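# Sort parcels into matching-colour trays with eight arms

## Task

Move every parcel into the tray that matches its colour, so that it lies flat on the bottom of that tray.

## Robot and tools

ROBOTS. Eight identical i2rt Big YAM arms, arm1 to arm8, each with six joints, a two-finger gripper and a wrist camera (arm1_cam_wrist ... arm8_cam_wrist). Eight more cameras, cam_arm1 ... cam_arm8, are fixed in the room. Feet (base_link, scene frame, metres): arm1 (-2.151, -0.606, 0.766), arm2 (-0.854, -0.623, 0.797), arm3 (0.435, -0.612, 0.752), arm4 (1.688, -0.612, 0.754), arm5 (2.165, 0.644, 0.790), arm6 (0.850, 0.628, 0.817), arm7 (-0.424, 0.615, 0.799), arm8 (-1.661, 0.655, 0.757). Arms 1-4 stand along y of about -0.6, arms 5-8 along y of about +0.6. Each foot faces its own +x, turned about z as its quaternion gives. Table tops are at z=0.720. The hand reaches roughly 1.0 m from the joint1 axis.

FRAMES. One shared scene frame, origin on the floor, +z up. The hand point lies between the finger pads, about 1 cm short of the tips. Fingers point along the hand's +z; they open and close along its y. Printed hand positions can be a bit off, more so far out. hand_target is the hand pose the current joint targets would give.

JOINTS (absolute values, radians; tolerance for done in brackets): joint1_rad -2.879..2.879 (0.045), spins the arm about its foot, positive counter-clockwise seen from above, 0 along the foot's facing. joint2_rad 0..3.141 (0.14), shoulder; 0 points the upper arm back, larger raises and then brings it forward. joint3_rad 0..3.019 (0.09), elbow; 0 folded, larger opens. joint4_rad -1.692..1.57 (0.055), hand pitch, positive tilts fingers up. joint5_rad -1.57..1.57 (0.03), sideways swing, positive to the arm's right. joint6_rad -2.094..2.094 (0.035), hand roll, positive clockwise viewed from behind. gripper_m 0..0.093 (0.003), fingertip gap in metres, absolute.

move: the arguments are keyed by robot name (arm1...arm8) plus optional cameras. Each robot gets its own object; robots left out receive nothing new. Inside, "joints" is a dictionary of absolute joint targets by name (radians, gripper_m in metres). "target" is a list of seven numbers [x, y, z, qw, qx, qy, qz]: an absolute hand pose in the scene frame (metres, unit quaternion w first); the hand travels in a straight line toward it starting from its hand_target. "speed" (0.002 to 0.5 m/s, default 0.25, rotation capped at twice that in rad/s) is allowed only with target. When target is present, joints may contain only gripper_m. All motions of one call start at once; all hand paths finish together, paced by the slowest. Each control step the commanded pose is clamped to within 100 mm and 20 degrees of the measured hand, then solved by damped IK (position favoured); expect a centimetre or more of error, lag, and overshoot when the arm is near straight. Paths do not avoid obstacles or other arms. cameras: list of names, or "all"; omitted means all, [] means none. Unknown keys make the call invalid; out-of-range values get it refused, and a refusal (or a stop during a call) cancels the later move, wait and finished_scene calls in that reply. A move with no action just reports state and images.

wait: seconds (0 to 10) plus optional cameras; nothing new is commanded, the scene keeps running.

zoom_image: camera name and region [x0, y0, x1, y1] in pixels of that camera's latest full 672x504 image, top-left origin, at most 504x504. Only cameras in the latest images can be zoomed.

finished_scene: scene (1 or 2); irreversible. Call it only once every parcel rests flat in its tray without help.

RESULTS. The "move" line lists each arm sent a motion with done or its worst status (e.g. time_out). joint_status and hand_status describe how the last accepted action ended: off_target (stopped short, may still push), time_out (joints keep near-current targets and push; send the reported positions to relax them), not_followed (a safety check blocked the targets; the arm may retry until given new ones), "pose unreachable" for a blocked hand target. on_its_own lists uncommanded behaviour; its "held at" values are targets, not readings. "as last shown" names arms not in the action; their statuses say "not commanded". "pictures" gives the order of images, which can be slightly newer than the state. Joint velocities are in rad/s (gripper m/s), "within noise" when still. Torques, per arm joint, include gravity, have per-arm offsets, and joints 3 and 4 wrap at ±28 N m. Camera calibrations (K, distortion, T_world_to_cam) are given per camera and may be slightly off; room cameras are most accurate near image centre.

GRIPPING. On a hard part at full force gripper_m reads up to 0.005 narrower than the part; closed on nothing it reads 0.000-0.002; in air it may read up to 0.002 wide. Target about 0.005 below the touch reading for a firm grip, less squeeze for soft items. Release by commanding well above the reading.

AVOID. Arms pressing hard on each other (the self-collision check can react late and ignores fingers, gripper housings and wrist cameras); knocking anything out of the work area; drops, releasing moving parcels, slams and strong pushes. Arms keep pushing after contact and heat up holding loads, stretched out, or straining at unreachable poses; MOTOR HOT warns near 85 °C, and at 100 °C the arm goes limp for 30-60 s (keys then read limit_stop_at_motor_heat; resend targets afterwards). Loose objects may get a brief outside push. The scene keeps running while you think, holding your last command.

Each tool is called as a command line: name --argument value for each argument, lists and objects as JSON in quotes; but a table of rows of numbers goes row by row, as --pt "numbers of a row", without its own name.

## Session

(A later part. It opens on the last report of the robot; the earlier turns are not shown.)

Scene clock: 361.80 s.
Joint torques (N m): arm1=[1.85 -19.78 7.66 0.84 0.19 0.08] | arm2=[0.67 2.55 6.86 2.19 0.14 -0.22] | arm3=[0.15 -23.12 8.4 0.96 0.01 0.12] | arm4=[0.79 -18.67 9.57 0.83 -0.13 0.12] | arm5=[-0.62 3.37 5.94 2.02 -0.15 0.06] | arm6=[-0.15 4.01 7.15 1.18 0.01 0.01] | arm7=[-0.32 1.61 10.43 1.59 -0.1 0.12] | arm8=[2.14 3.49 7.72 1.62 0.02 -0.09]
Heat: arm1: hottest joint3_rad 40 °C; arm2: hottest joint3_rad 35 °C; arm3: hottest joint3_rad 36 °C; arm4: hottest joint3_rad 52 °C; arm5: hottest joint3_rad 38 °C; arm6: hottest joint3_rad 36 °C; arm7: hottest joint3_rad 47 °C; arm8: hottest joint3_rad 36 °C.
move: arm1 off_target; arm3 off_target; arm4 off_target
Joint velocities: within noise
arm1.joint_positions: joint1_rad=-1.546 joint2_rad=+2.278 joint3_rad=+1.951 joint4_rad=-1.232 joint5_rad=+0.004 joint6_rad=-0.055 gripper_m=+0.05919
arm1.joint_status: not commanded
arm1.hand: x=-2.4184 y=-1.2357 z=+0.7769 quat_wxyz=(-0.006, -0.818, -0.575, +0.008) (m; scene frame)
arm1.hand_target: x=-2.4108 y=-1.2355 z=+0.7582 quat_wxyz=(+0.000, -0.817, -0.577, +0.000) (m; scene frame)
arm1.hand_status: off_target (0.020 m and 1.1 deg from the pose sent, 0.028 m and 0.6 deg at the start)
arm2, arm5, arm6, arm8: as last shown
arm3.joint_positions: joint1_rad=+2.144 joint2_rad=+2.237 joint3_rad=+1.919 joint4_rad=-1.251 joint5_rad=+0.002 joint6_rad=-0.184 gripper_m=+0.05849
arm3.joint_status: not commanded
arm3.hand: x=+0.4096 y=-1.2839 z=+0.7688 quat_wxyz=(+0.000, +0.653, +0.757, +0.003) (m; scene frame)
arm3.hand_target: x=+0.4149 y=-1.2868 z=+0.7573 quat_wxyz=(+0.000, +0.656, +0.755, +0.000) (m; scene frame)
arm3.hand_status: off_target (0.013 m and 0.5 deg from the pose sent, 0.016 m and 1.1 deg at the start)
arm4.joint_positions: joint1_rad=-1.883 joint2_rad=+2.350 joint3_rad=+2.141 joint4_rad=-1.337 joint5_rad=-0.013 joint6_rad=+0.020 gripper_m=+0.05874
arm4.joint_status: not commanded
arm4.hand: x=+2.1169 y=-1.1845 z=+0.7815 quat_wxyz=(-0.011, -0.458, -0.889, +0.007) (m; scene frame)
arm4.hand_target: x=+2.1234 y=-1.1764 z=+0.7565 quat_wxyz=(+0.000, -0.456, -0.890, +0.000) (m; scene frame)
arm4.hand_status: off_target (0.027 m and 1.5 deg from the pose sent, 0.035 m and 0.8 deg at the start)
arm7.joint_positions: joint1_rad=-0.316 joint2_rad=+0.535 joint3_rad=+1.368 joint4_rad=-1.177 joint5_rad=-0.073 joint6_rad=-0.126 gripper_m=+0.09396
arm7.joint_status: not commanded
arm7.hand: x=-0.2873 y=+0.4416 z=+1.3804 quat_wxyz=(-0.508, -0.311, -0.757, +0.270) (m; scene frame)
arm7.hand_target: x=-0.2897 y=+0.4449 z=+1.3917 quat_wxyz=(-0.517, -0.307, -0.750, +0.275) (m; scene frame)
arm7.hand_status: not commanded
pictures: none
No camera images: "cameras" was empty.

move --arm1 '{"target":[-2.411,-1.236,0.742,0,0.8166,0.577,0],"speed":0.06}' --arm4 '{"target":[2.124,-1.177,0.738,0,0.4555,0.8902,0],"speed":0.06}' --arm3 '{"joints":{"gripper_m":0.085}}' --cameras '[]'

move --arm3 '{"target":[0.41,-1.285,0.95,0,0.656,0.755,0]}' --arm1 '{"joints":{"gripper_m":0.085}}' --arm4 '{"joints":{"gripper_m":0.085}}' --cameras '[]'

move --arm3 '{"joints":{"joint2_rad":1.3,"joint3_rad":1.6,"joint4_rad":-1.65,"joint5_rad":0}}' --arm1 '{"target":[-2.411,-1.236,0.95,0,0.8166,0.577,0]}' --arm4 '{"target":[2.12,-1.18,0.95,0,0.4555,0.8902,0]}' --cameras '[]'

move --arm3 '{"joints":{"joint1_rad":-1.384,"joint6_rad":-0.42}}' --arm1 '{"joints":{"joint2_rad":0.6,"joint3_rad":1.45,"joint4_rad":-1.5}}' --arm4 '{"joints":{"joint2_rad":0.6,"joint3_rad":1.45,"joint4_rad":-1.5}}' --cameras '[]'

move --arm3 '{"target":[0.71,-0.004,0.88,0,-0.7071,0.7071,0]}' --cameras '["arm3_cam_wrist","cam_arm1","cam_arm4","cam_arm3"]'

Scene clock: 377.63 s.
Joint torques (N m): arm1=[2.32 -18.37 6.72 1.52 0.2 0.04] | arm2=[0.67 2.55 6.86 2.19 0.14 -0.22] | arm3=[0.26 -23.24 8.73 0.65 0.01 0.13] | arm4=[0.79 -17.79 8.2 1.57 -0.11 0.12] | arm5=[-1.14 2.96 6.01 1.74 -0.16 0.05] | arm6=[-0.09 4.01 7.15 1.16 0.01 0.01] | arm7=[-0.26 1.38 10.44 1.59 -0.1 0.13] | arm8=[2.43 3.37 7.79 1.63 0.01 -0.09]
Heat: arm1: hottest joint3_rad 39 °C; arm2: hottest joint3_rad 35 °C; arm3: hottest joint3_rad 35 °C; arm4: hottest joint3_rad 49 °C; arm5: hottest joint3_rad 38 °C; arm6: hottest joint3_rad 36 °C; arm7: hottest joint3_rad 47 °C; arm8: hottest joint3_rad 35 °C.
move: arm1 off_target; arm3 done; arm4 off_target
Joint velocities: within noise
arm1.joint_positions: joint1_rad=-1.546 joint2_rad=+2.278 joint3_rad=+1.945 joint4_rad=-1.222 joint5_rad=+0.004 joint6_rad=-0.055 gripper_m=+0.05919
arm1.joint_status: not commanded
arm1.hand: x=-2.4185 y=-1.2360 z=+0.7747 quat_wxyz=(-0.007, -0.818, -0.575, +0.009) (m; scene frame)
arm1.hand_target: x=-2.4105 y=-1.2346 z=+0.7427 quat_wxyz=(+0.000, -0.817, -0.577, +0.000) (m; scene frame)
arm1.hand_status: off_target (0.034 m and 1.4 deg from the pose sent, 0.036 m and 1.2 deg at the start)
arm2, arm5, arm6, arm7, arm8: as last shown
arm3.joint_positions: joint1_rad=+2.144 joint2_rad=+2.238 joint3_rad=+1.916 joint4_rad=-1.242 joint5_rad=+0.002 joint6_rad=-0.184 gripper_m=+0.08497
arm3.joint_status: all done
arm3.hand: x=+0.4096 y=-1.2848 z=+0.7668 quat_wxyz=(+0.002, +0.653, +0.757, +0.001) (m; scene frame)
arm3.hand_target: x=+0.4149 y=-1.2868 z=+0.7572 quat_wxyz=(+0.000, +0.656, +0.755, +0.000) (m; scene frame)
arm3.hand_status: not commanded
arm4.joint_positions: joint1_rad=-1.883 joint2_rad=+2.350 joint3_rad=+2.133 joint4_rad=-1.318 joint5_rad=-0.014 joint6_rad=+0.020 gripper_m=+0.05874
arm4.joint_status: not commanded
arm4.hand: x=+2.1183 y=-1.1863 z=+0.7789 quat_wxyz=(-0.017, -0.458, -0.889, +0.009) (m; scene frame)
arm4.hand_target: x=+2.1225 y=-1.1755 z=+0.7391 quat_wxyz=(+0.000, -0.456, -0.890, +0.000) (m; scene frame)
arm4.hand_status: off_target (0.042 m and 2.2 deg from the pose sent, 0.045 m and 1.5 deg at the start)
pictures: none
No camera images: "cameras" was empty.

Scene clock: 379.47 s.
Joint torques (N m): arm1=[2.2 -19.72 7.51 0.66 0.15 0.05] | arm2=[0.67 2.61 6.86 2.19 0.15 -0.22] | arm3=[-0.32 -23.36 14.13 -0.35 -0.01 0.06] | arm4=[0.79 -19.02 9.51 0.79 -0.11 0.12] | arm5=[-0.79 3.31 6.09 1.78 -0.18 0.02] | arm6=[-0.03 3.96 7.16 1.16 0.01 0.01] | arm7=[-0.26 1.61 10.43 1.62 -0.09 0.12] | arm8=[2.37 3.78 7.73 1.58 0 -0.07]
Heat: arm1: hottest joint3_rad 39 °C; arm2: hottest joint3_rad 35 °C; arm3: hottest joint2_rad 35 °C; arm4: hottest joint3_rad 49 °C; arm5: hottest joint3_rad 38 °C; arm6: hottest joint3_rad 36 °C; arm7: hottest joint3_rad 47 °C; arm8: hottest joint3_rad 35 °C.
move: arm1 done; arm3 off_target; arm4 done
Joint velocities: within noise
arm1.joint_positions: joint1_rad=-1.546 joint2_rad=+2.295 joint3_rad=+1.934 joint4_rad=-1.201 joint5_rad=+0.004 joint6_rad=-0.055 gripper_m=+0.08489
arm1.joint_status: all done
arm1.hand: x=-2.4180 y=-1.2352 z=+0.7602 quat_wxyz=(-0.006, -0.818, -0.575, +0.007) (m; scene frame)
arm1.hand_target: x=-2.4105 y=-1.2347 z=+0.7429 quat_wxyz=(+0.000, -0.817, -0.577, +0.000) (m; scene frame)
arm1.hand_status: not commanded
arm2, arm5, arm6, arm7, arm8: as last shown
arm3.joint_positions: joint1_rad=+2.144 joint2_rad=+2.156 joint3_rad=+2.217 joint4_rad=-1.662 joint5_rad=+0.002 joint6_rad=-0.184 gripper_m=+0.08497
arm3.joint_status: not commanded
arm3.hand: x=+0.4091 y=-1.2738 z=+0.9337 quat_wxyz=(-0.010, +0.653, +0.757, +0.015) (m; scene frame)
arm3.hand_target: x=+0.4099 y=-1.2840 z=+0.9499 quat_wxyz=(+0.001, +0.656, +0.755, +0.000) (m; scene frame)
arm3.hand_status: off_target (0.020 m and 2.1 deg from the pose sent, 0.183 m and 0.5 deg at the start; pose on its path clipped on 12 of 55 steps)
arm4.joint_positions: joint1_rad=-1.883 joint2_rad=+2.366 joint3_rad=+2.117 joint4_rad=-1.300 joint5_rad=-0.014 joint6_rad=+0.021 gripper_m=+0.08491
arm4.joint_status: all done
arm4.hand: x=+2.1163 y=-1.1841 z=+0.7615 quat_wxyz=(-0.010, -0.458, -0.889, +0.006) (m; scene frame)
arm4.hand_target: x=+2.1226 y=-1.1756 z=+0.7391 quat_wxyz=(+0.000, -0.456, -0.890, +0.000) (m; scene frame)
arm4.hand_status: not commanded
pictures: none
No camera images: "cameras" was empty.

Scene clock: 381.43 s.
Joint torques (N m): arm1=[2.2 -19.25 12.68 -0.23 0.15 0.06] | arm2=[0.67 2.55 6.86 2.19 0.14 -0.22] | arm3=[-0.32 -10.87 9.52 0.75 -0.2 0.07] | arm4=[-0.21 -19.25 14.08 -0.13 -0.13 0.03] | arm5=[-0.91 3.08 5.98 1.85 -0.15 0.02] | arm6=[-0.09 4.01 7.15 1.16 0.01 0.01] | arm7=[-0.38 1.55 10.45 1.58 -0.09 0.11] | arm8=[2.32 3.96 7.79 1.55 -0.01 -0.1]
Heat: arm1: hottest joint3_rad 40 °C; arm2: hottest joint3_rad 35 °C; arm3: hottest joint2_rad 35 °C; arm4: hottest joint3_rad 49 °C; arm5: hottest joint3_rad 38 °C; arm6: hottest joint3_rad 36 °C; arm7: hottest joint3_rad 47 °C; arm8: hottest joint3_rad 35 °C.
move: arm1 off_target; arm3 done; arm4 off_target
Joint velocities: within noise
arm1.joint_positions: joint1_rad=-1.546 joint2_rad=+2.189 joint3_rad=+2.243 joint4_rad=-1.648 joint5_rad=+0.004 joint6_rad=-0.054 gripper_m=+0.08489
arm1.joint_status: not commanded
arm1.hand: x=-2.4144 y=-1.2233 z=+0.9461 quat_wxyz=(+0.003, -0.818, -0.575, -0.007) (m; scene frame)
arm1.hand_target: x=-2.4106 y=-1.2355 z=+0.9499 quat_wxyz=(-0.001, -0.817, -0.577, +0.001) (m; scene frame)
arm1.hand_status: off_target (0.014 m and 0.9 deg from the pose sent, 0.190 m and 1.0 deg at the start)
arm2, arm5, arm6, arm7, arm8: as last shown
arm3.joint_positions: joint1_rad=+2.144 joint2_rad=+1.297 joint3_rad=+1.596 joint4_rad=-1.658 joint5_rad=+0.002 joint6_rad=-0.184 gripper_m=+0.08497
arm3.joint_status: all done
arm3.hand: x=+0.4176 y=-1.0153 z=+1.1348 quat_wxyz=(+0.066, +0.650, +0.753, -0.079) (m; scene frame)
arm3.hand_target: x=+0.4189 y=-1.0185 z=+1.1357 quat_wxyz=(+0.070, +0.652, +0.750, -0.082) (m; scene frame)
arm3.hand_status: not commanded
arm4.joint_positions: joint1_rad=-1.883 joint2_rad=+2.274 joint3_rad=+2.431 joint4_rad=-1.684 joint5_rad=-0.014 joint6_rad=+0.021 gripper_m=+0.08491
arm4.joint_status: not commanded
arm4.hand: x=+2.1133 y=-1.1754 z=+0.9435 quat_wxyz=(-0.020, -0.458, -0.889, +0.011) (m; scene frame)
arm4.hand_target: x=+2.1194 y=-1.1793 z=+0.9494 quat_wxyz=(-0.028, -0.455, -0.890, +0.014) (m; scene frame)
arm4.hand_status: off_target (0.010 m and 2.6 deg from the pose sent, 0.189 m and 1.3 deg at the start; a joint's target at an end of its range on 34 of 59 steps)
pictures: none
No camera images: "cameras" was empty.

Scene clock: 384.67 s.
Joint torques (N m): arm1=[2.14 3.6 6.41 2.13 0.14 0.08] | arm2=[0.67 2.61 6.87 2.19 0.14 -0.22] | arm3=[-0.56 -10.58 9.48 0.75 -0.21 -0.21] | arm4=[0.32 3.55 7.76 2.17 -0.13 0.02] | arm5=[-0.97 3.31 6.04 1.89 -0.15 0.1] | arm6=[-0.09 4.07 7.15 1.18 0.01 0.01] | arm7=[-0.26 1.49 10.48 1.63 -0.09 0.12] | arm8=[2.26 3.25 7.79 1.59 0.01 -0.09]
Heat: arm1: hottest joint3_rad 39 °C; arm2: hottest joint3_rad 35 °C; arm3: hottest joint2_rad 35 °C; arm4: hottest joint3_rad 48 °C; arm5: hottest joint3_rad 38 °C; arm6: hottest joint3_rad 36 °C; arm7: hottest joint3_rad 47 °C; arm8: hottest joint3_rad 35 °C.
move: arm1 done; arm3 done; arm4 done
Joint velocities: within noise
arm1.joint_positions: joint1_rad=-1.546 joint2_rad=+0.601 joint3_rad=+1.458 joint4_rad=-1.511 joint5_rad=+0.004 joint6_rad=-0.054 gripper_m=+0.08489
arm1.joint_status: all done
arm1.hand: x=-2.2293 y=-0.7779 z=+1.3072 quat_wxyz=(-0.238, -0.734, -0.513, +0.378) (m; scene frame)
arm1.hand_target: x=-2.2283 y=-0.7810 z=+1.3060 quat_wxyz=(-0.241, -0.732, -0.514, +0.377) (m; scene frame)
arm1.hand_status: not commanded
arm2, arm5, arm6, arm7, arm8: as last shown
arm3.joint_positions: joint1_rad=-1.386 joint2_rad=+1.297 joint3_rad=+1.596 joint4_rad=-1.658 joint5_rad=+0.002 joint6_rad=-0.404 gripper_m=+0.08500
arm3.joint_status: all done
arm3.hand: x=+0.5997 y=-0.2486 z=+1.1403 quat_wxyz=(-0.103, +0.695, -0.710, -0.037) (m; scene frame)
arm3.hand_target: x=+0.6001 y=-0.2453 z=+1.1413 quat_wxyz=(-0.107, +0.701, -0.704, -0.039) (m; scene frame)
arm3.hand_status: not commanded
arm4.joint_positions: joint1_rad=-1.883 joint2_rad=+0.595 joint3_rad=+1.456 joint4_rad=-1.511 joint5_rad=-0.014 joint6_rad=+0.021 gripper_m=+0.08491
arm4.joint_status: all done
arm4.hand: x=+1.8097 y=-0.7584 z=+1.2934 quat_wxyz=(-0.399, -0.405, -0.799, +0.196) (m; scene frame)
arm4.hand_target: x=+1.8130 y=-0.7614 z=+1.2923 quat_wxyz=(-0.400, -0.402, -0.800, +0.195) (m; scene frame)
arm4.hand_status: not commanded
pictures: none
No camera images: "cameras" was empty.

Scene clock: 387.17 s.
Joint torques (N m): arm1=[2.14 3.96 6.38 2.15 0.16 0.06] | arm2=[0.67 2.55 6.86 2.18 0.15 -0.22] | arm3=[-0.67 -23.65 13.98 -0.44 -0.31 -0.22] | arm4=[0.32 3.55 7.76 2.18 -0.12 0.03] | arm5=[-0.85 4.01 6 1.88 -0.16 0.07] | arm6=[-0.09 4.01 7.15 1.2 0.01 0] | arm7=[-0.44 1.61 10.45 1.55 -0.1 0.12] | arm8=[2.43 3.6 7.86 1.55 0 -0.08]
Heat: arm1: hottest joint3_rad 39 °C; arm2: hottest joint3_rad 35 °C; arm3: hottest joint2_rad 35 °C; arm4: hottest joint3_rad 48 °C; arm5: hottest joint3_rad 38 °C; arm6: hottest joint3_rad 36 °C; arm7: hottest joint3_rad 47 °C; arm8: hottest joint3_rad 35 °C.
move: arm3 off_target
Joint velocities: within noise
arm1, arm4, arm7: as last shown
arm2.joint_positions: joint1_rad=-2.117 joint2_rad=+0.601 joint3_rad=+1.451 joint4_rad=-1.509 joint5_rad=-0.002 joint6_rad=+0.382 gripper_m=+0.08992
arm2.joint_status: not commanded
arm2.hand: x=-0.6722 y=-0.5545 z=+1.3342 quat_wxyz=(-0.409, -0.008, -0.898, -0.162) (m; scene frame)
arm2.hand_target: x=-0.6714 y=-0.5536 z=+1.3358 quat_wxyz=(-0.414, -0.001, -0.896, -0.160) (m; scene frame)
arm2.hand_status: not commanded
arm3.joint_positions: joint1_rad=-1.386 joint2_rad=+2.159 joint3_rad=+2.001 joint4_rad=-1.464 joint5_rad=+0.002 joint6_rad=-0.409 gripper_m=+0.08500
arm3.joint_status: not commanded
arm3.hand: x=+0.7050 y=-0.0180 z=+0.8587 quat_wxyz=(+0.020, +0.701, -0.713, +0.010) (m; scene frame)
arm3.hand_target: x=+0.7096 y=-0.0051 z=+0.8801 quat_wxyz=(-0.001, +0.707, -0.707, +0.000) (m; scene frame)
arm3.hand_status: off_target (0.026 m and 2.7 deg from the pose sent, 0.374 m and 12.6 deg at the start)
arm5.joint_positions: joint1_rad=+1.563 joint2_rad=+0.602 joint3_rad=+1.445 joint4_rad=-1.510 joint5_rad=+0.002 joint6_rad=-0.279 gripper_m=+0.08988
arm5.joint_status: not commanded
arm5.hand: x=+2.1100 y=+0.4524 z=+1.3227 quat_wxyz=(+0.212, +0.635, +0.640, -0.378) (m; scene frame)
arm5.hand_target: x=+2.1100 y=+0.4526 z=+1.3274 quat_wxyz=(+0.218, +0.635, +0.634, -0.384) (m; scene frame)
arm5.hand_status: not commanded
arm6.joint_positions: joint1_rad=-1.171 joint2_rad=+0.590 joint3_rad=+1.447 joint4_rad=-1.495 joint5_rad=+0.000 joint6_rad=-0.220 gripper_m=+0.08988
arm6.joint_status: not commanded
arm6.hand: x=+0.8085 y=+0.4403 z=+1.3571 quat_wxyz=(-0.242, -0.631, -0.632, +0.380) (m; scene frame)
arm6.hand_target: x=+0.8091 y=+0.4372 z=+1.3557 quat_wxyz=(-0.241, -0.633, -0.634, +0.373) (m; scene frame)
arm6.hand_status: not commanded
arm8.joint_positions: joint1_rad=+0.364 joint2_rad=+0.598 joint3_rad=+1.453 joint4_rad=-1.511 joint5_rad=-0.003 joint6_rad=-0.229 gripper_m=+0.08993
arm8.joint_status: not commanded
arm8.hand: x=-1.7072 y=+0.4686 z=+1.2956 quat_wxyz=(-0.232, -0.638, -0.631, +0.376) (m; scene frame)
arm8.hand_target: x=-1.7074 y=+0.4659 z=+1.2961 quat_wxyz=(-0.232, -0.633, -0.633, +0.379) (m; scene frame)
arm8.hand_status: not commanded
pictures: arm3_cam_wrist, cam_arm1, cam_arm3, cam_arm4
camera_calibration:
arm3_cam_wrist: T_world_to_cam=[[0.999753, -0.0219336, -0.00361927, -0.703272], [-0.0150556, -0.787843, 0.615692, -0.526409], [-0.0163558, -0.615486, -0.787978, 0.801139], [0, 0, 0, 1]] pos_world=[0.708276, 0.0629371, 0.95284]

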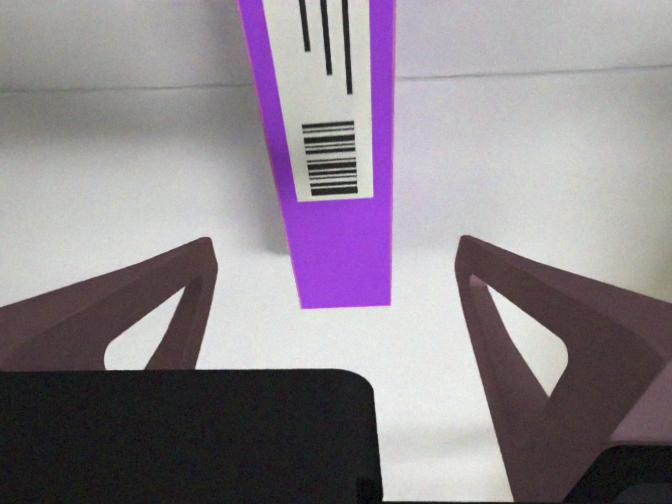

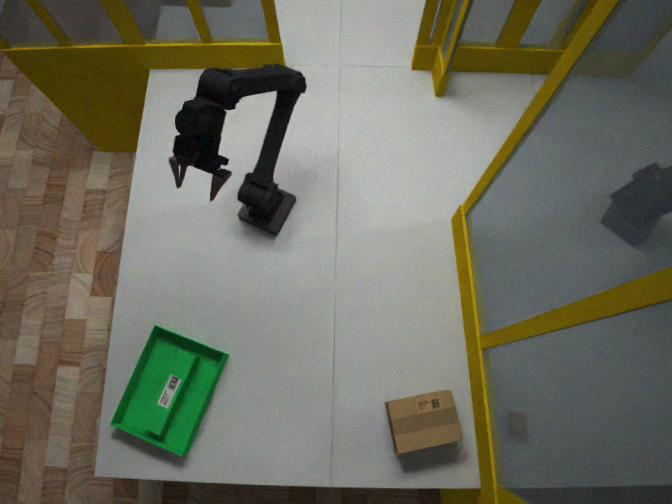

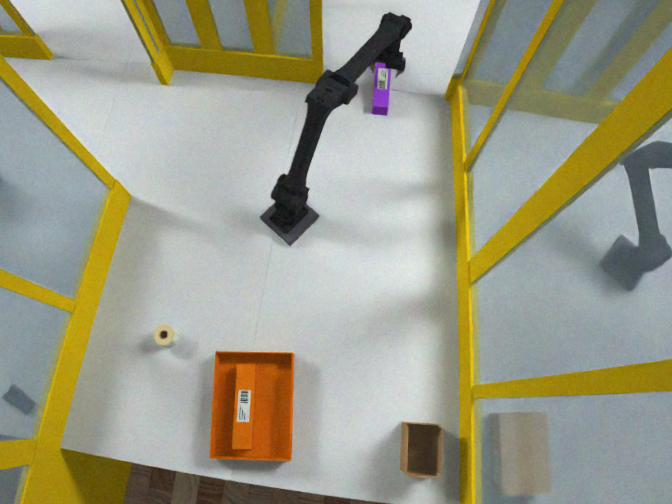

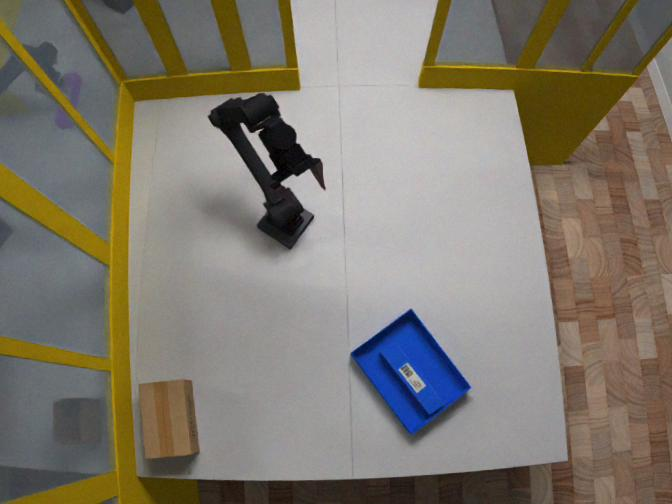

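move --arm3 '{"target":[0.708,0,0.765,0,-0.7071,0.7071,0]}' --cameras '[]'

move --arm3 '{"joints":{"gripper_m":0.025}}' --cameras '[]'

move --arm3 '{"target":[0.708,-0.01,0.96,0,-0.7071,0.7071,0]}' --cameras '[]'

move --arm3 '{"joints":{"joint2_rad":1.4,"joint3_rad":1.6,"joint4_rad":-1.65,"joint5_rad":0}}' --cameras '["cam_arm3"]'

Scene clock: 397.63 s.
Joint torques (N m): arm1=[2.08 3.66 6.5 2.09 0.18 0.07] | arm2=[0.67 2.55 6.86 2.19 0.14 -0.22] | arm3=[-0.21 -24.94 9.63 0.57 -0.31 -0.16] | arm4=[0.32 3.55 7.77 2.17 -0.13 0.03] | arm5=[-0.56 3.31 5.89 2.02 -0.15 0.05] | arm6=[-0.09 3.9 7.15 1.17 0.01 0.01] | arm7=[-0.26 1.67 10.43 1.62 -0.1 0.12] | arm8=[2.37 3.55 7.83 1.58 0.01 -0.09]
Heat: arm1: hottest joint3_rad 38 °C; arm2: hottest joint3_rad 35 °C; arm3: hottest joint2_rad 36 °C; arm4: hottest joint3_rad 46 °C; arm5: hottest joint3_rad 37 °C; arm6: hottest joint3_rad 36 °C; arm7: hottest joint3_rad 47 °C; arm8: hottest joint3_rad 35 °C.
move: arm3 off_target
Joint velocities: within noise
arm1, arm2, arm4, arm5, arm6, arm7, arm8: as last shown
arm3.joint_positions: joint1_rad=-1.386 joint2_rad=+2.257 joint3_rad=+1.891 joint4_rad=-1.248 joint5_rad=+0.001 joint6_rad=-0.409 gripper_m=+0.08500
arm3.joint_status: not commanded
arm3.hand: x=+0.7086 y=-0.0105 z=+0.7546 quat_wxyz=(+0.016, +0.701, -0.713, +0.008) (m; scene frame)
arm3.hand_target: x=+0.7080 y=-0.0002 z=+0.7652 quat_wxyz=(+0.000, +0.707, -0.707, +0.000) (m; scene frame)
arm3.hand_status: off_target (0.015 m and 2.3 deg from the pose sent, 0.096 m and 2.7 deg at the start)
pictures: none
No camera images: "cameras" was empty.

Scene clock: 398.30 s.
Joint torques (N m): arm1=[2.14 3.72 6.43 2.15 0.15 0.07] | arm2=[0.67 2.55 6.87 2.19 0.15 -0.22] | arm3=[-0.09 -25.05 9.59 0.51 -0.25 -0.14] | arm4=[0.26 3.55 7.77 2.17 -0.12 0.03] | arm5=[-0.62 2.96 5.94 1.85 -0.16 0.07] | arm6=[-0.09 4.07 7.13 1.17 0 0.01] | arm7=[-0.5 1.55 10.45 1.59 -0.09 0.11] | arm8=[2.37 3.84 7.75 1.62 0.01 -0.08]
Heat: arm1: hottest joint3_rad 38 °C; arm2: hottest joint3_rad 35 °C; arm3: hottest joint2_rad 36 °C; arm4: hottest joint3_rad 46 °C; arm5: hottest joint3_rad 37 °C; arm6: hottest joint3_rad 36 °C; arm7: hottest joint3_rad 47 °C; arm8: hottest joint3_rad 35 °C.
move: arm3 off_target
Joint velocities: within noise
arm1, arm2, arm4, arm5, arm6, arm7, arm8: as last shown
arm3.joint_positions: joint1_rad=-1.386 joint2_rad=+2.257 joint3_rad=+1.891 joint4_rad=-1.246 joint5_rad=+0.000 joint6_rad=-0.410 gripper_m=+0.05978
arm3.joint_status: gripper_m off_target (ended at +0.05981, target +0.02500)
arm3.hand: x=+0.7086 y=-0.0102 z=+0.7546 quat_wxyz=(+0.015, +0.701, -0.713, +0.007) (m; scene frame)
arm3.hand_target: x=+0.7080 y=-0.0003 z=+0.7652 quat_wxyz=(+0.000, +0.707, -0.707, +0.000) (m; scene frame)
arm3.hand_status: not commanded
pictures: none
No camera images: "cameras" was empty.

Scene clock: 400.13 s.
Joint torques (N m): arm1=[2.37 3.66 6.42 2.09 0.17 0.1] | arm2=[0.67 2.61 6.86 2.18 0.15 -0.22] | arm3=[-0.73 -23.53 14.43 -0.32 -0.24 -0.22] | arm4=[0.32 3.55 7.77 2.17 -0.13 0.03] | arm5=[-0.91 3.55 5.96 1.87 -0.19 0.07] | arm6=[-0.15 4.01 7.15 1.18 0.01 0.01] | arm7=[-0.09 1.55 10.43 1.59 -0.1 0.13] | arm8=[2.32 3.6 7.77 1.58 0.01 -0.08]
Heat: arm1: hottest joint3_rad 38 °C; arm2: hottest joint3_rad 35 °C; arm3: hottest joint2_rad 37 °C; arm4: hottest joint3_rad 46 °C; arm5: hottest joint3_rad 37 °C; arm6: hottest joint3_rad 36 °C; arm7: hottest joint3_rad 47 °C; arm8: hottest joint3_rad 35 °C.
move: arm3 off_target
Joint velocities: within noise
arm1, arm2, arm4, arm5, arm6, arm8: as last shown
arm3.joint_positions: joint1_rad=-1.386 joint2_rad=+2.136 joint3_rad=+2.168 joint4_rad=-1.658 joint5_rad=+0.000 joint6_rad=-0.410 gripper_m=+0.05978
arm3.joint_status: not commanded
arm3.hand: x=+0.7033 y=-0.0207 z=+0.9374 quat_wxyz=(+0.021, +0.701, -0.713, +0.010) (m; scene frame)
arm3.hand_target: x=+0.7076 y=-0.0112 z=+0.9601 quat_wxyz=(-0.001, +0.707, -0.707, +0.000) (m; scene frame)
arm3.hand_status: off_target (0.025 m and 2.8 deg from the pose sent, 0.205 m and 2.2 deg at the start; pose on its path clipped on 14 of 55 steps)
arm7.joint_positions: joint1_rad=-0.316 joint2_rad=+0.535 joint3_rad=+1.368 joint4_rad=-1.177 joint5_rad=-0.073 joint6_rad=-0.126 gripper_m=+0.09396
arm7.joint_status: not commanded
arm7.hand: x=-0.2873 y=+0.4416 z=+1.3804 quat_wxyz=(-0.508, -0.311, -0.757, +0.270) (m; scene frame)
arm7.hand_target: x=-0.2897 y=+0.4449 z=+1.3917 quat_wxyz=(-0.517, -0.307, -0.750, +0.275) (m; scene frame)
arm7.hand_status: not commanded
pictures: none
No camera images: "cameras" was empty.

Scene clock: 401.83 s.
Joint torques (N m): arm1=[2.2 3.72 6.37 2.17 0.16 0.09] | arm2=[0.67 2.55 6.86 2.19 0.15 -0.22] | arm3=[-0.73 -12.45 9.5 0.57 -0.16 -0.22] | arm4=[0.32 3.55 7.77 2.15 -0.12 0.03] | arm5=[-0.44 3.19 6.04 1.8 -0.18 0.05] | arm6=[-0.15 3.96 7.15 1.18 0.01 0.01] | arm7=[-0.21 1.44 10.47 1.59 -0.09 0.13] | arm8=[2.37 3.66 7.76 1.57 0.01 -0.09]
Heat: arm1: hottest joint3_rad 38 °C; arm2: hottest joint3_rad 35 °C; arm3: hottest joint2_rad 37 °C; arm4: hottest joint3_rad 46 °C; arm5: hottest joint3_rad 37 °C; arm6: hottest joint3_rad 36 °C; arm7: hottest joint3_rad 47 °C; arm8: hottest joint3_rad 35 °C.
move: arm3 done
Joint velocities: within noise
arm1, arm2, arm4, arm5, arm6, arm7, arm8: as last shown
arm3.joint_positions: joint1_rad=-1.386 joint2_rad=+1.400 joint3_rad=+1.594 joint4_rad=-1.657 joint5_rad=+0.000 joint6_rad=-0.410 gripper_m=+0.05978
arm3.joint_status: all done
arm3.hand: x=+0.6096 y=-0.2262 z=+1.0996 quat_wxyz=(-0.055, +0.700, -0.711, -0.020) (m; scene frame)
arm3.hand_target: x=+0.6109 y=-0.2240 z=+1.1019 quat_wxyz=(-0.060, +0.706, -0.706, -0.021) (m; scene frame)
arm3.hand_status: not commanded
pictures: cam_arm3

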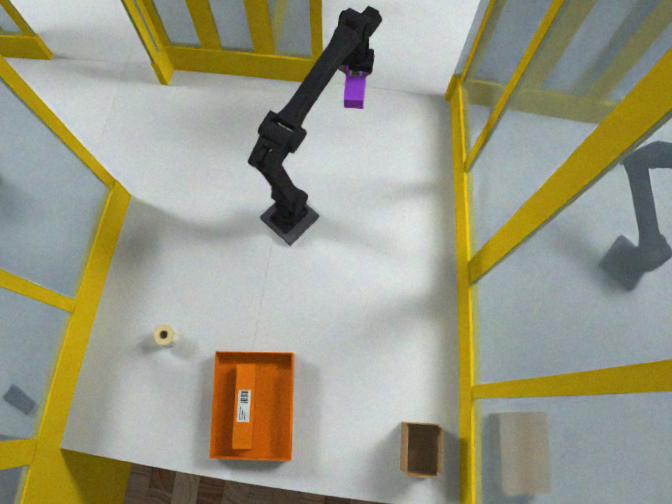

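move --arm3 '{"joints":{"joint6_rad":-1.0}}' --cameras '[]'

move --arm3 '{"joints":{"joint1_rad":0.241}}' --cameras '[]'

move --arm3 '{"joints":{"joint6_rad":-0.37}}' --cameras '[]'

move --arm3 '{"target":[-0.198,-0.366,0.9,0,-1,0,0]}' --cameras '["arm3_cam_wrist","cam_arm3","cam_arm2"]'

Scene clock: 411.47 s.
Joint torques (N m): arm1=[2.2 3.78 6.46 2.15 0.15 0.08] | arm2=[0.67 2.55 6.86 2.18 0.14 -0.22] | arm3=[-0.73 -12.51 9.7 0.51 -0.19 -0.22] | arm4=[0.26 3.55 7.77 2.17 -0.13 0.03] | arm5=[-0.79 3.19 5.98 1.92 -0.17 0.04] | arm6=[-0.15 4.01 7.13 1.18 0.01 0.01] | arm7=[-0.21 1.61 10.43 1.65 -0.09 0.12] | arm8=[2.55 3.84 7.77 1.58 0.01 -0.08]
Heat: arm1: hottest joint3_rad 37 °C; arm2: hottest joint3_rad 35 °C; arm3: hottest joint2_rad 35 °C; arm4: hottest joint3_rad 45 °C; arm5: hottest joint3_rad 37 °C; arm6: hottest joint3_rad 36 °C; arm7: hottest joint3_rad 47 °C; arm8: hottest joint3_rad 35 °C.
move: arm3 done
Joint velocities: within noise
arm1, arm2, arm4, arm5, arm6, arm7, arm8: as last shown
arm3.joint_positions: joint1_rad=-1.386 joint2_rad=+1.400 joint3_rad=+1.594 joint4_rad=-1.657 joint5_rad=+0.000 joint6_rad=-0.983 gripper_m=+0.05973
arm3.joint_status: all done
arm3.hand: x=+0.6096 y=-0.2262 z=+1.0996 quat_wxyz=(-0.058, +0.873, -0.484, -0.003) (m; scene frame)
arm3.hand_target: x=+0.6109 y=-0.2240 z=+1.1019 quat_wxyz=(-0.064, +0.877, -0.477, -0.003) (m; scene frame)
arm3.hand_status: not commanded
pictures: none
No camera images: "cameras" was empty.

Scene clock: 413.43 s.
Joint torques (N m): arm1=[2.43 3.43 6.38 2.13 0.16 0.08] | arm2=[0.67 2.61 6.87 2.19 0.14 -0.22] | arm3=[-0.97 -12.69 9.7 0.51 -0.15 -0.2] | arm4=[0.32 3.55 7.77 2.17 -0.13 0.02] | arm5=[-0.5 3.78 5.93 1.94 -0.14 0.04] | arm6=[-0.15 4.01 7.13 1.17 0.01 0.01] | arm7=[-0.26 1.61 10.43 1.58 -0.09 0.12] | arm8=[2.26 3.84 7.82 1.58 0 -0.09]
Heat: arm1: hottest joint3_rad 37 °C; arm2: hottest joint3_rad 35 °C; arm3: hottest joint2_rad 35 °C; arm4: hottest joint3_rad 44 °C; arm5: hottest joint3_rad 37 °C; arm6: hottest joint3_rad 36 °C; arm7: hottest joint3_rad 47 °C; arm8: hottest joint3_rad 35 °C.
move: arm3 done
Joint velocities: within noise
arm1, arm2, arm4, arm5, arm6, arm7, arm8: as last shown
arm3.joint_positions: joint1_rad=+0.245 joint2_rad=+1.400 joint3_rad=+1.594 joint4_rad=-1.657 joint5_rad=-0.001 joint6_rad=-0.985 gripper_m=+0.05969
arm3.joint_status: all done
arm3.hand: x=+0.0360 y=-0.4611 z=+1.0949 quat_wxyz=(-0.036, +0.951, +0.304, -0.039) (m; scene frame)
arm3.hand_target: x=+0.0342 y=-0.4586 z=+1.0974 quat_wxyz=(-0.040, +0.949, +0.310, -0.043) (m; scene frame)
arm3.hand_status: not commanded
pictures: none
No camera images: "cameras" was empty.

Scene clock: 415.17 s.
Joint torques (N m): arm1=[1.85 3.49 6.41 2.13 0.16 0.08] | arm2=[0.67 2.55 6.86 2.19 0.14 -0.22] | arm3=[-0.97 -12.63 9.7 0.51 -0.11 0.08] | arm4=[0.32 3.55 7.77 2.17 -0.13 0.03] | arm5=[-1.14 3.37 6.06 1.95 -0.13 0.01] | arm6=[-0.09 4.01 7.13 1.18 0.01 0.01] | arm7=[-0.32 1.44 10.51 1.58 -0.09 0.12] | arm8=[2.43 3.78 7.86 1.58 -0.01 -0.09]
Heat: arm1: hottest joint3_rad 37 °C; arm2: hottest joint3_rad 35 °C; arm3: hottest joint2_rad 35 °C; arm4: hottest joint3_rad 44 °C; arm5: hottest joint3_rad 37 °C; arm6: hottest joint3_rad 36 °C; arm7: hottest joint3_rad 47 °C; arm8: hottest joint3_rad 35 °C.
move: arm3 done
Joint velocities: within noise
arm1.joint_positions: joint1_rad=-1.546 joint2_rad=+0.601 joint3_rad=+1.458 joint4_rad=-1.511 joint5_rad=+0.004 joint6_rad=-0.054 gripper_m=+0.08489
arm1.joint_status: not commanded
arm1.hand: x=-2.2293 y=-0.7779 z=+1.3072 quat_wxyz=(-0.238, -0.734, -0.513, +0.378) (m; scene frame)
arm1.hand_target: x=-2.2283 y=-0.7810 z=+1.3060 quat_wxyz=(-0.241, -0.732, -0.514, +0.377) (m; scene frame)
arm1.hand_status: not commanded
arm2, arm5, arm6, arm7, arm8: as last shown
arm3.joint_positions: joint1_rad=+0.245 joint2_rad=+1.400 joint3_rad=+1.594 joint4_rad=-1.657 joint5_rad=-0.001 joint6_rad=-0.386 gripper_m=+0.05975
arm3.joint_status: all done
arm3.hand: x=+0.0360 y=-0.4611 z=+1.0949 quat_wxyz=(-0.023, +0.999, +0.010, -0.048) (m; scene frame)
arm3.hand_target: x=+0.0342 y=-0.4586 z=+1.0974 quat_wxyz=(-0.025, +0.998, +0.000, -0.053) (m; scene frame)
arm3.hand_status: not commanded
arm4.joint_positions: joint1_rad=-1.883 joint2_rad=+0.595 joint3_rad=+1.456 joint4_rad=-1.511 joint5_rad=-0.014 joint6_rad=+0.021 gripper_m=+0.08491
arm4.joint_status: not commanded
arm4.hand: x=+1.8097 y=-0.7584 z=+1.2934 quat_wxyz=(-0.399, -0.405, -0.799, +0.196) (m; scene frame)
arm4.hand_target: x=+1.8130 y=-0.7614 z=+1.2923 quat_wxyz=(-0.400, -0.402, -0.800, +0.195) (m; scene frame)
arm4.hand_status: not commanded
pictures: none
No camera images: "cameras" was empty.

Scene clock: 417.47 s.
Joint torques (N m): arm1=[2.08 3.84 6.5 2.1 0.16 0.08] | arm2=[0.67 2.55 6.86 2.19 0.15 -0.22] | arm3=[-1.26 -24.47 14.34 -0.34 -0.3 0.1] | arm4=[0.26 3.55 7.76 2.18 -0.12 0.03] | arm5=[-0.97 3.55 5.82 1.81 -0.11 0.03] | arm6=[-0.15 3.96 7.16 1.2 0.01 0.01] | arm7=[-0.32 1.67 10.5 1.58 -0.09 0.13] | arm8=[2.43 3.55 7.79 1.61 0.02 -0.08]
Heat: arm1: hottest joint3_rad 37 °C; arm2: hottest joint3_rad 35 °C; arm3: hottest joint2_rad 35 °C; arm4: hottest joint3_rad 44 °C; arm5: hottest joint3_rad 37 °C; arm6: hottest joint3_rad 36 °C; arm7: hottest joint3_rad 47 °C; arm8: hottest joint3_rad 35 °C.
move: arm3 off_target
Joint velocities: within noise
arm1, arm4, arm7: as last shown
arm2.joint_positions: joint1_rad=-2.117 joint2_rad=+0.601 joint3_rad=+1.451 joint4_rad=-1.509 joint5_rad=-0.002 joint6_rad=+0.382 gripper_m=+0.08992
arm2.joint_status: not commanded
arm2.hand: x=-0.6722 y=-0.5545 z=+1.3342 quat_wxyz=(-0.409, -0.008, -0.898, -0.162) (m; scene frame)
arm2.hand_target: x=-0.6714 y=-0.5536 z=+1.3358 quat_wxyz=(-0.414, -0.001, -0.896, -0.160) (m; scene frame)
arm2.hand_status: not commanded
arm3.joint_positions: joint1_rad=+0.245 joint2_rad=+2.184 joint3_rad=+2.107 joint4_rad=-1.540 joint5_rad=-0.004 joint6_rad=-0.386 gripper_m=+0.05975
arm3.joint_status: not commanded
arm3.hand: x=-0.1860 y=-0.3748 z=+0.8757 quat_wxyz=(+0.007, +1.000, +0.010, +0.024) (m; scene frame)
arm3.hand_target: x=-0.1966 y=-0.3664 z=+0.9000 quat_wxyz=(+0.000, +1.000, +0.000, -0.001) (m; scene frame)
arm3.hand_status: off_target (0.029 m and 3.1 deg from the pose sent, 0.319 m and 6.2 deg at the start)
arm5.joint_positions: joint1_rad=+1.563 joint2_rad=+0.602 joint3_rad=+1.445 joint4_rad=-1.510 joint5_rad=+0.002 joint6_rad=-0.279 gripper_m=+0.08988
arm5.joint_status: not commanded
arm5.hand: x=+2.1100 y=+0.4524 z=+1.3227 quat_wxyz=(+0.212, +0.635, +0.640, -0.378) (m; scene frame)
arm5.hand_target: x=+2.1100 y=+0.4526 z=+1.3274 quat_wxyz=(+0.218, +0.635, +0.634, -0.384) (m; scene frame)
arm5.hand_status: not commanded
arm6.joint_positions: joint1_rad=-1.171 joint2_rad=+0.590 joint3_rad=+1.447 joint4_rad=-1.495 joint5_rad=+0.000 joint6_rad=-0.220 gripper_m=+0.08988
arm6.joint_status: not commanded
arm6.hand: x=+0.8085 y=+0.4403 z=+1.3571 quat_wxyz=(-0.242, -0.631, -0.632, +0.380) (m; scene frame)
arm6.hand_target: x=+0.8091 y=+0.4372 z=+1.3557 quat_wxyz=(-0.241, -0.633, -0.634, +0.373) (m; scene frame)
arm6.hand_status: not commanded
arm8.joint_positions: joint1_rad=+0.364 joint2_rad=+0.598 joint3_rad=+1.453 joint4_rad=-1.511 joint5_rad=-0.003 joint6_rad=-0.229 gripper_m=+0.08993
arm8.joint_status: not commanded
arm8.hand: x=-1.7072 y=+0.4686 z=+1.2956 quat_wxyz=(-0.232, -0.638, -0.631, +0.376) (m; scene frame)
arm8.hand_target: x=-1.7074 y=+0.4659 z=+1.2961 quat_wxyz=(-0.232, -0.633, -0.633, +0.379) (m; scene frame)
arm8.hand_status: not commanded
pictures: arm3_cam_wrist, cam_arm2, cam_arm3
camera_calibration:
arm3_cam_wrist: T_world_to_cam=[[-0.0149295, 0.999874, -0.00539279, 0.375594], [0.784437, 0.0150568, 0.620025, -0.385546], [0.620028, 0.00502634, -0.784563, 0.928238], [0, 0, 0, 1]] pos_world=[-0.26749, -0.374407, 0.969335]

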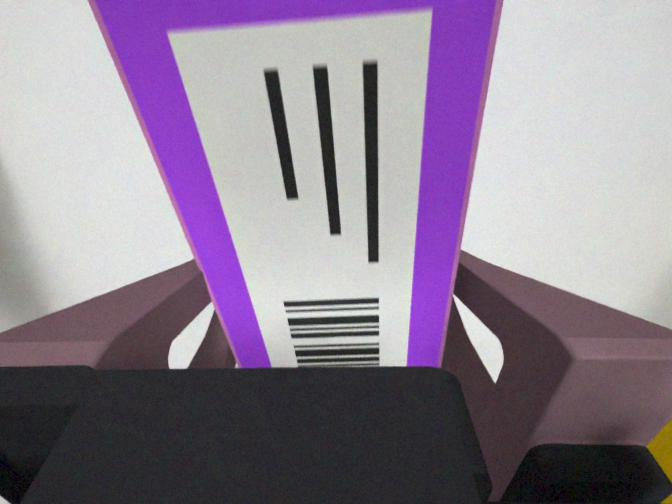

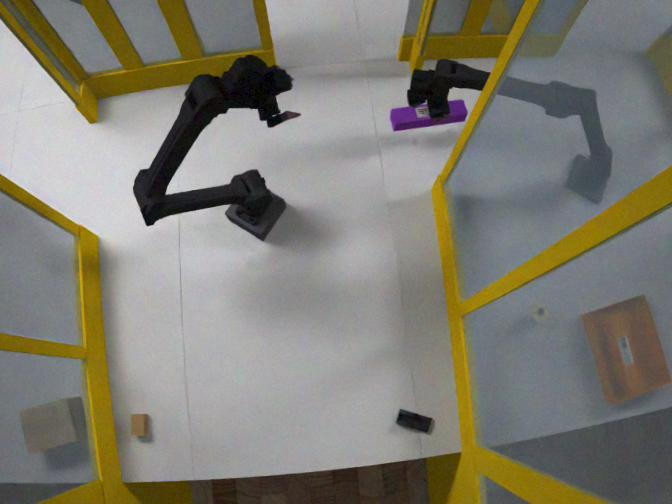

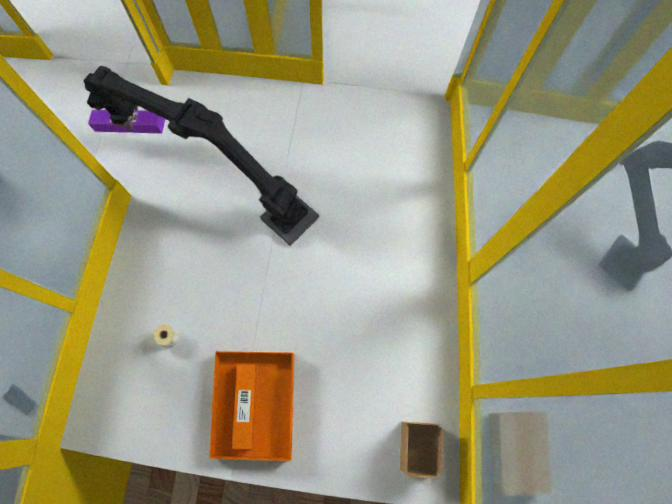

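move --arm3 '{"target":[-0.198,-0.366,0.768,0,-1,0,0],"speed":0.15}' --cameras '[]'

move --arm3 '{"joints":{"gripper_m":0.085}}' --cameras '[]'

move --arm3 '{"target":[-0.195,-0.366,0.96,0,-1,0,0]}' --cameras '[]'

move --arm3 '{"joints":{"joint2_rad":0.6,"joint3_rad":1.45,"joint4_rad":-1.5,"joint5_rad":0}}' --cameras '[]'

move --arm2 '{"target":[-0.195,-0.37,0.88,0,0,-1,0]}' --cameras '["arm2_cam_wrist","cam_arm2","cam_arm3"]'

Scene clock: 430.53 s.
Joint torques (N m): arm1=[1.96 3.49 6.26 2.07 0.14 0.08] | arm2=[0.67 2.61 6.86 2.18 0.14 -0.22] | arm3=[-1.26 -24.59 9.17 0.62 -0.3 0.11] | arm4=[0.26 3.55 7.77 2.18 -0.12 0.03] | arm5=[-0.67 3.6 5.86 1.83 -0.18 0.05] | arm6=[-0.09 3.96 7.15 1.2 0.01 0.01] | arm7=[-0.38 1.55 10.44 1.58 -0.09 0.11] | arm8=[2.26 3.72 7.79 1.58 0 -0.1]
Heat: arm1: hottest joint3_rad 36 °C; arm2: hottest joint3_rad 35 °C; arm3: hottest joint3_rad 37 °C; arm4: hottest joint3_rad 43 °C; arm5: hottest joint3_rad 37 °C; arm6: hottest joint3_rad 36 °C; arm7: hottest joint3_rad 47 °C; arm8: hottest joint3_rad 35 °C.
move: arm3 done
Joint velocities: within noise
arm1, arm2, arm4, arm5, arm6, arm7, arm8: as last shown
arm3.joint_positions: joint1_rad=+0.245 joint2_rad=+2.259 joint3_rad=+1.943 joint4_rad=-1.274 joint5_rad=-0.004 joint6_rad=-0.386 gripper_m=+0.05975
arm3.joint_status: not commanded
arm3.hand: x=-0.1933 y=-0.3711 z=+0.7649 quat_wxyz=(+0.002, +1.000, +0.010, +0.011) (m; scene frame)
arm3.hand_target: x=-0.1979 y=-0.3659 z=+0.7681 quat_wxyz=(+0.000, +1.000, +0.000, +0.000) (m; scene frame)
arm3.hand_status: done (0.008 m and 1.7 deg from the pose sent, 0.109 m and 3.1 deg at the start)
pictures: none
No camera images: "cameras" was empty.

Scene clock: 431.13 s.
Joint torques (N m): arm1=[2.14 3.84 6.35 2.04 0.14 0.06] | arm2=[0.67 2.61 6.86 2.18 0.15 -0.22] | arm3=[-1.26 -24.59 9.26 0.59 -0.29 0.11] | arm4=[0.32 3.55 7.77 2.17 -0.12 0.02] | arm5=[-1.14 3.43 6.04 1.95 -0.14 0.06] | arm6=[-0.15 4.01 7.15 1.17 0.01 0.01] | arm7=[-0.15 1.55 10.47 1.59 -0.09 0.11] | arm8=[2.14 4.01 7.84 1.59 0.02 -0.07]
Heat: arm1: hottest joint3_rad 36 °C; arm2: hottest joint3_rad 35 °C; arm3: hottest joint3_rad 37 °C; arm4: hottest joint3_rad 43 °C; arm5: hottest joint3_rad 37 °C; arm6: hottest joint3_rad 36 °C; arm7: hottest joint3_rad 47 °C; arm8: hottest joint3_rad 35 °C.
move: arm3 done
Joint velocities: within noise
arm1, arm2, arm4, arm5, arm6, arm7, arm8: as last shown
arm3.joint_positions: joint1_rad=+0.245 joint2_rad=+2.259 joint3_rad=+1.943 joint4_rad=-1.274 joint5_rad=-0.004 joint6_rad=-0.386 gripper_m=+0.08486
arm3.joint_status: all done
arm3.hand: x=-0.1933 y=-0.3711 z=+0.7649 quat_wxyz=(+0.002, +1.000, +0.010, +0.011) (m; scene frame)
arm3.hand_target: x=-0.1979 y=-0.3659 z=+0.7681 quat_wxyz=(+0.000, +1.000, +0.000, +0.000) (m; scene frame)
arm3.hand_status: not commanded
pictures: none
No camera images: "cameras" was empty.

Scene clock: 432.83 s.
Joint torques (N m): arm1=[2.2 3.84 6.49 2.04 0.13 0.08] | arm2=[0.67 2.55 6.86 2.18 0.14 -0.22] | arm3=[-1.55 -24.23 14.24 -0.44 -0.29 0.07] | arm4=[0.26 3.55 7.76 2.18 -0.13 0.03] | arm5=[-1.03 3.25 5.94 1.95 -0.15 0.08] | arm6=[-0.03 4.01 7.16 1.17 0.01 0.01] | arm7=[-0.32 1.61 10.47 1.66 -0.11 0.13] | arm8=[2.43 3.72 7.86 1.59 0.03 -0.08]
Heat: arm1: hottest joint3_rad 36 °C; arm2: hottest joint3_rad 35 °C; arm3: hottest joint3_rad 37 °C; arm4: hottest joint3_rad 43 °C; arm5: hottest joint3_rad 37 °C; arm6: hottest joint3_rad 36 °C; arm7: hottest joint3_rad 47 °C; arm8: hottest joint3_rad 35 °C.
move: arm3 off_target
Joint velocities: within noise
arm1, arm2, arm4, arm5, arm6, arm8: as last shown
arm3.joint_positions: joint1_rad=+0.245 joint2_rad=+2.170 joint3_rad=+2.243 joint4_rad=-1.672 joint5_rad=-0.004 joint6_rad=-0.386 gripper_m=+0.08497
arm3.joint_status: not commanded
arm3.hand: x=-0.1872 y=-0.3749 z=+0.9364 quat_wxyz=(+0.004, +1.000, +0.010, +0.015) (m; scene frame)
arm3.hand_target: x=-0.1936 y=-0.3664 z=+0.9598 quat_wxyz=(-0.003, +1.000, +0.000, -0.008) (m; scene frame)
arm3.hand_status: off_target (0.026 m and 2.1 deg from the pose sent, 0.195 m and 1.7 deg at the start; pose on its path clipped on 14 of 51 steps; a joint's target at an end of its range on 20 of 51 steps)
arm7.joint_positions: joint1_rad=-0.316 joint2_rad=+0.535 joint3_rad=+1.368 joint4_rad=-1.177 joint5_rad=-0.073 joint6_rad=-0.126 gripper_m=+0.09396
arm7.joint_status: not commanded
arm7.hand: x=-0.2873 y=+0.4416 z=+1.3804 quat_wxyz=(-0.508, -0.311, -0.757, +0.270) (m; scene frame)
arm7.hand_target: x=-0.2897 y=+0.4449 z=+1.3917 quat_wxyz=(-0.517, -0.307, -0.750, +0.275) (m; scene frame)
arm7.hand_status: not commanded
pictures: none
No camera images: "cameras" was empty.

Scene clock: 435.00 s.
Joint torques (N m): arm1=[2.43 3.37 6.45 2.03 0.14 0.06] | arm2=[0.67 2.61 6.86 2.19 0.15 -0.22] | arm3=[-1.38 2.08 7.65 1.77 0.01 0.1] | arm4=[0.26 3.55 7.77 2.17 -0.13 0.03] | arm5=[-1.08 3.43 5.86 1.91 -0.15 0.05] | arm6=[-0.15 4.01 7.12 1.14 0.01 0] | arm7=[-0.32 1.61 10.47 1.58 -0.09 0.13] | arm8=[2.26 3.78 7.75 1.59 0 -0.09]
Heat: arm1: hottest joint3_rad 36 °C; arm2: hottest joint3_rad 35 °C; arm3: hottest joint3_rad 37 °C; arm4: hottest joint3_rad 43 °C; arm5: hottest joint3_rad 37 °C; arm6: hottest joint3_rad 36 °C; arm7: hottest joint3_rad 47 °C; arm8: hottest joint3_rad 35 °C.
move: arm3 done
Joint velocities: within noise
arm1, arm2, arm4, arm5, arm6, arm7, arm8: as last shown
arm3.joint_positions: joint1_rad=+0.245 joint2_rad=+0.599 joint3_rad=+1.447 joint4_rad=-1.514 joint5_rad=-0.004 joint6_rad=-0.386 gripper_m=+0.08498
arm3.joint_status: all done
arm3.hand: x=+0.2518 y=-0.5459 z=+1.2856 quat_wxyz=(-0.162, +0.900, +0.011, -0.405) (m; scene frame)
arm3.hand_target: x=+0.2506 y=-0.5428 z=+1.2895 quat_wxyz=(-0.166, +0.897, +0.002, -0.411) (m; scene frame)
arm3.hand_status: not commanded
pictures: none
No camera images: "cameras" was empty.

Scene clock: 438.90 s.
Joint torques (N m): arm1=[2.43 3.55 6.35 2.1 0.16 0.09] | arm2=[0.62 -25.47 11.85 0.1 0.16 -0.19] | arm3=[-1.26 1.55 7.72 1.74 0.01 0.1] | arm4=[0.26 3.49 7.77 2.17 -0.13 0.03] | arm5=[-0.73 3.72 5.94 1.83 -0.14 0.05] | arm6=[-0.09 4.07 7.15 1.18 0.01 0.01] | arm7=[-0.26 1.49 10.44 1.57 -0.09 0.12] | arm8=[2.32 3.66 7.83 1.54 0.01 -0.08]
Heat: arm1: hottest joint3_rad 36 °C; arm2: hottest joint3_rad 36 °C; arm3: hottest joint3_rad 36 °C; arm4: hottest joint3_rad 43 °C; arm5: hottest joint3_rad 37 °C; arm6: hottest joint3_rad 36 °C; arm7: hottest joint3_rad 47 °C; arm8: hottest joint3_rad 35 °C.
move: arm2 off_target
Joint velocities: within noise
arm1, arm3, arm4, arm5, arm6, arm7, arm8: as last shown
arm2.joint_positions: joint1_rad=-2.117 joint2_rad=+2.284 joint3_rad=+2.155 joint4_rad=-1.459 joint5_rad=-0.002 joint6_rad=+0.381 gripper_m=+0.08992
arm2.joint_status: not commanded
arm2.hand: x=-0.2041 y=-0.3759 z=+0.8748 quat_wxyz=(+0.009, -0.009, -1.000, +0.002) (m; scene frame)
arm2.hand_target: x=-0.1955 y=-0.3700 z=+0.8800 quat_wxyz=(-0.001, +0.000, -1.000, +0.000) (m; scene frame)
arm2.hand_status: off_target (0.012 m and 1.4 deg from the pose sent, 0.684 m and 52.2 deg at the start)
pictures: arm2_cam_wrist, cam_arm2, cam_arm3
camera_calibration:
arm2_cam_wrist: T_world_to_cam=[[-0.0227293, -0.99961, 0.0162349, -0.395755], [-0.801568, 0.0279263, 0.597251, -0.671122], [-0.597471, 0.000561736, -0.80189, 0.700345], [0, 0, 0, 1]] pos_world=[-0.128509, -0.377252, 0.968853]

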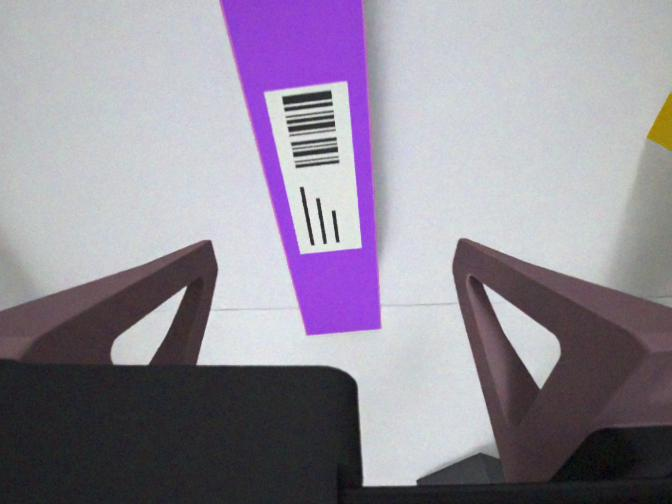

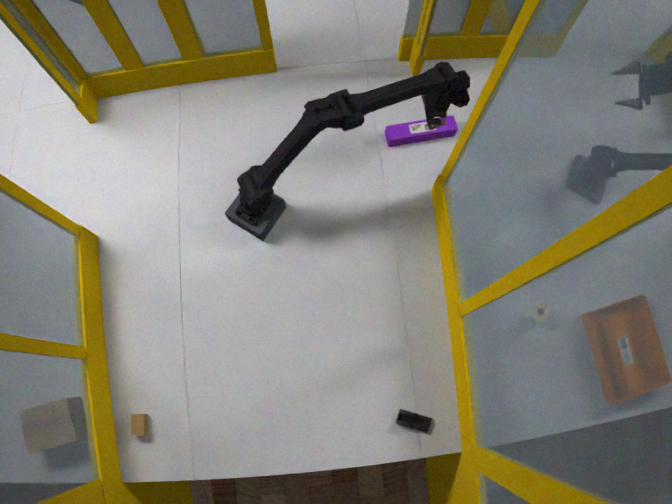

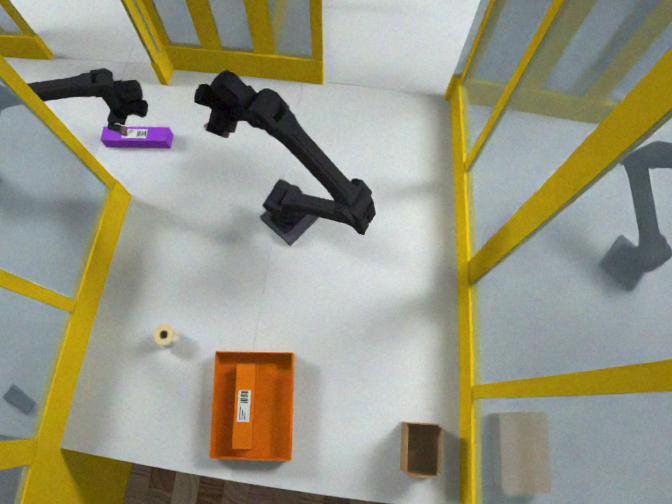

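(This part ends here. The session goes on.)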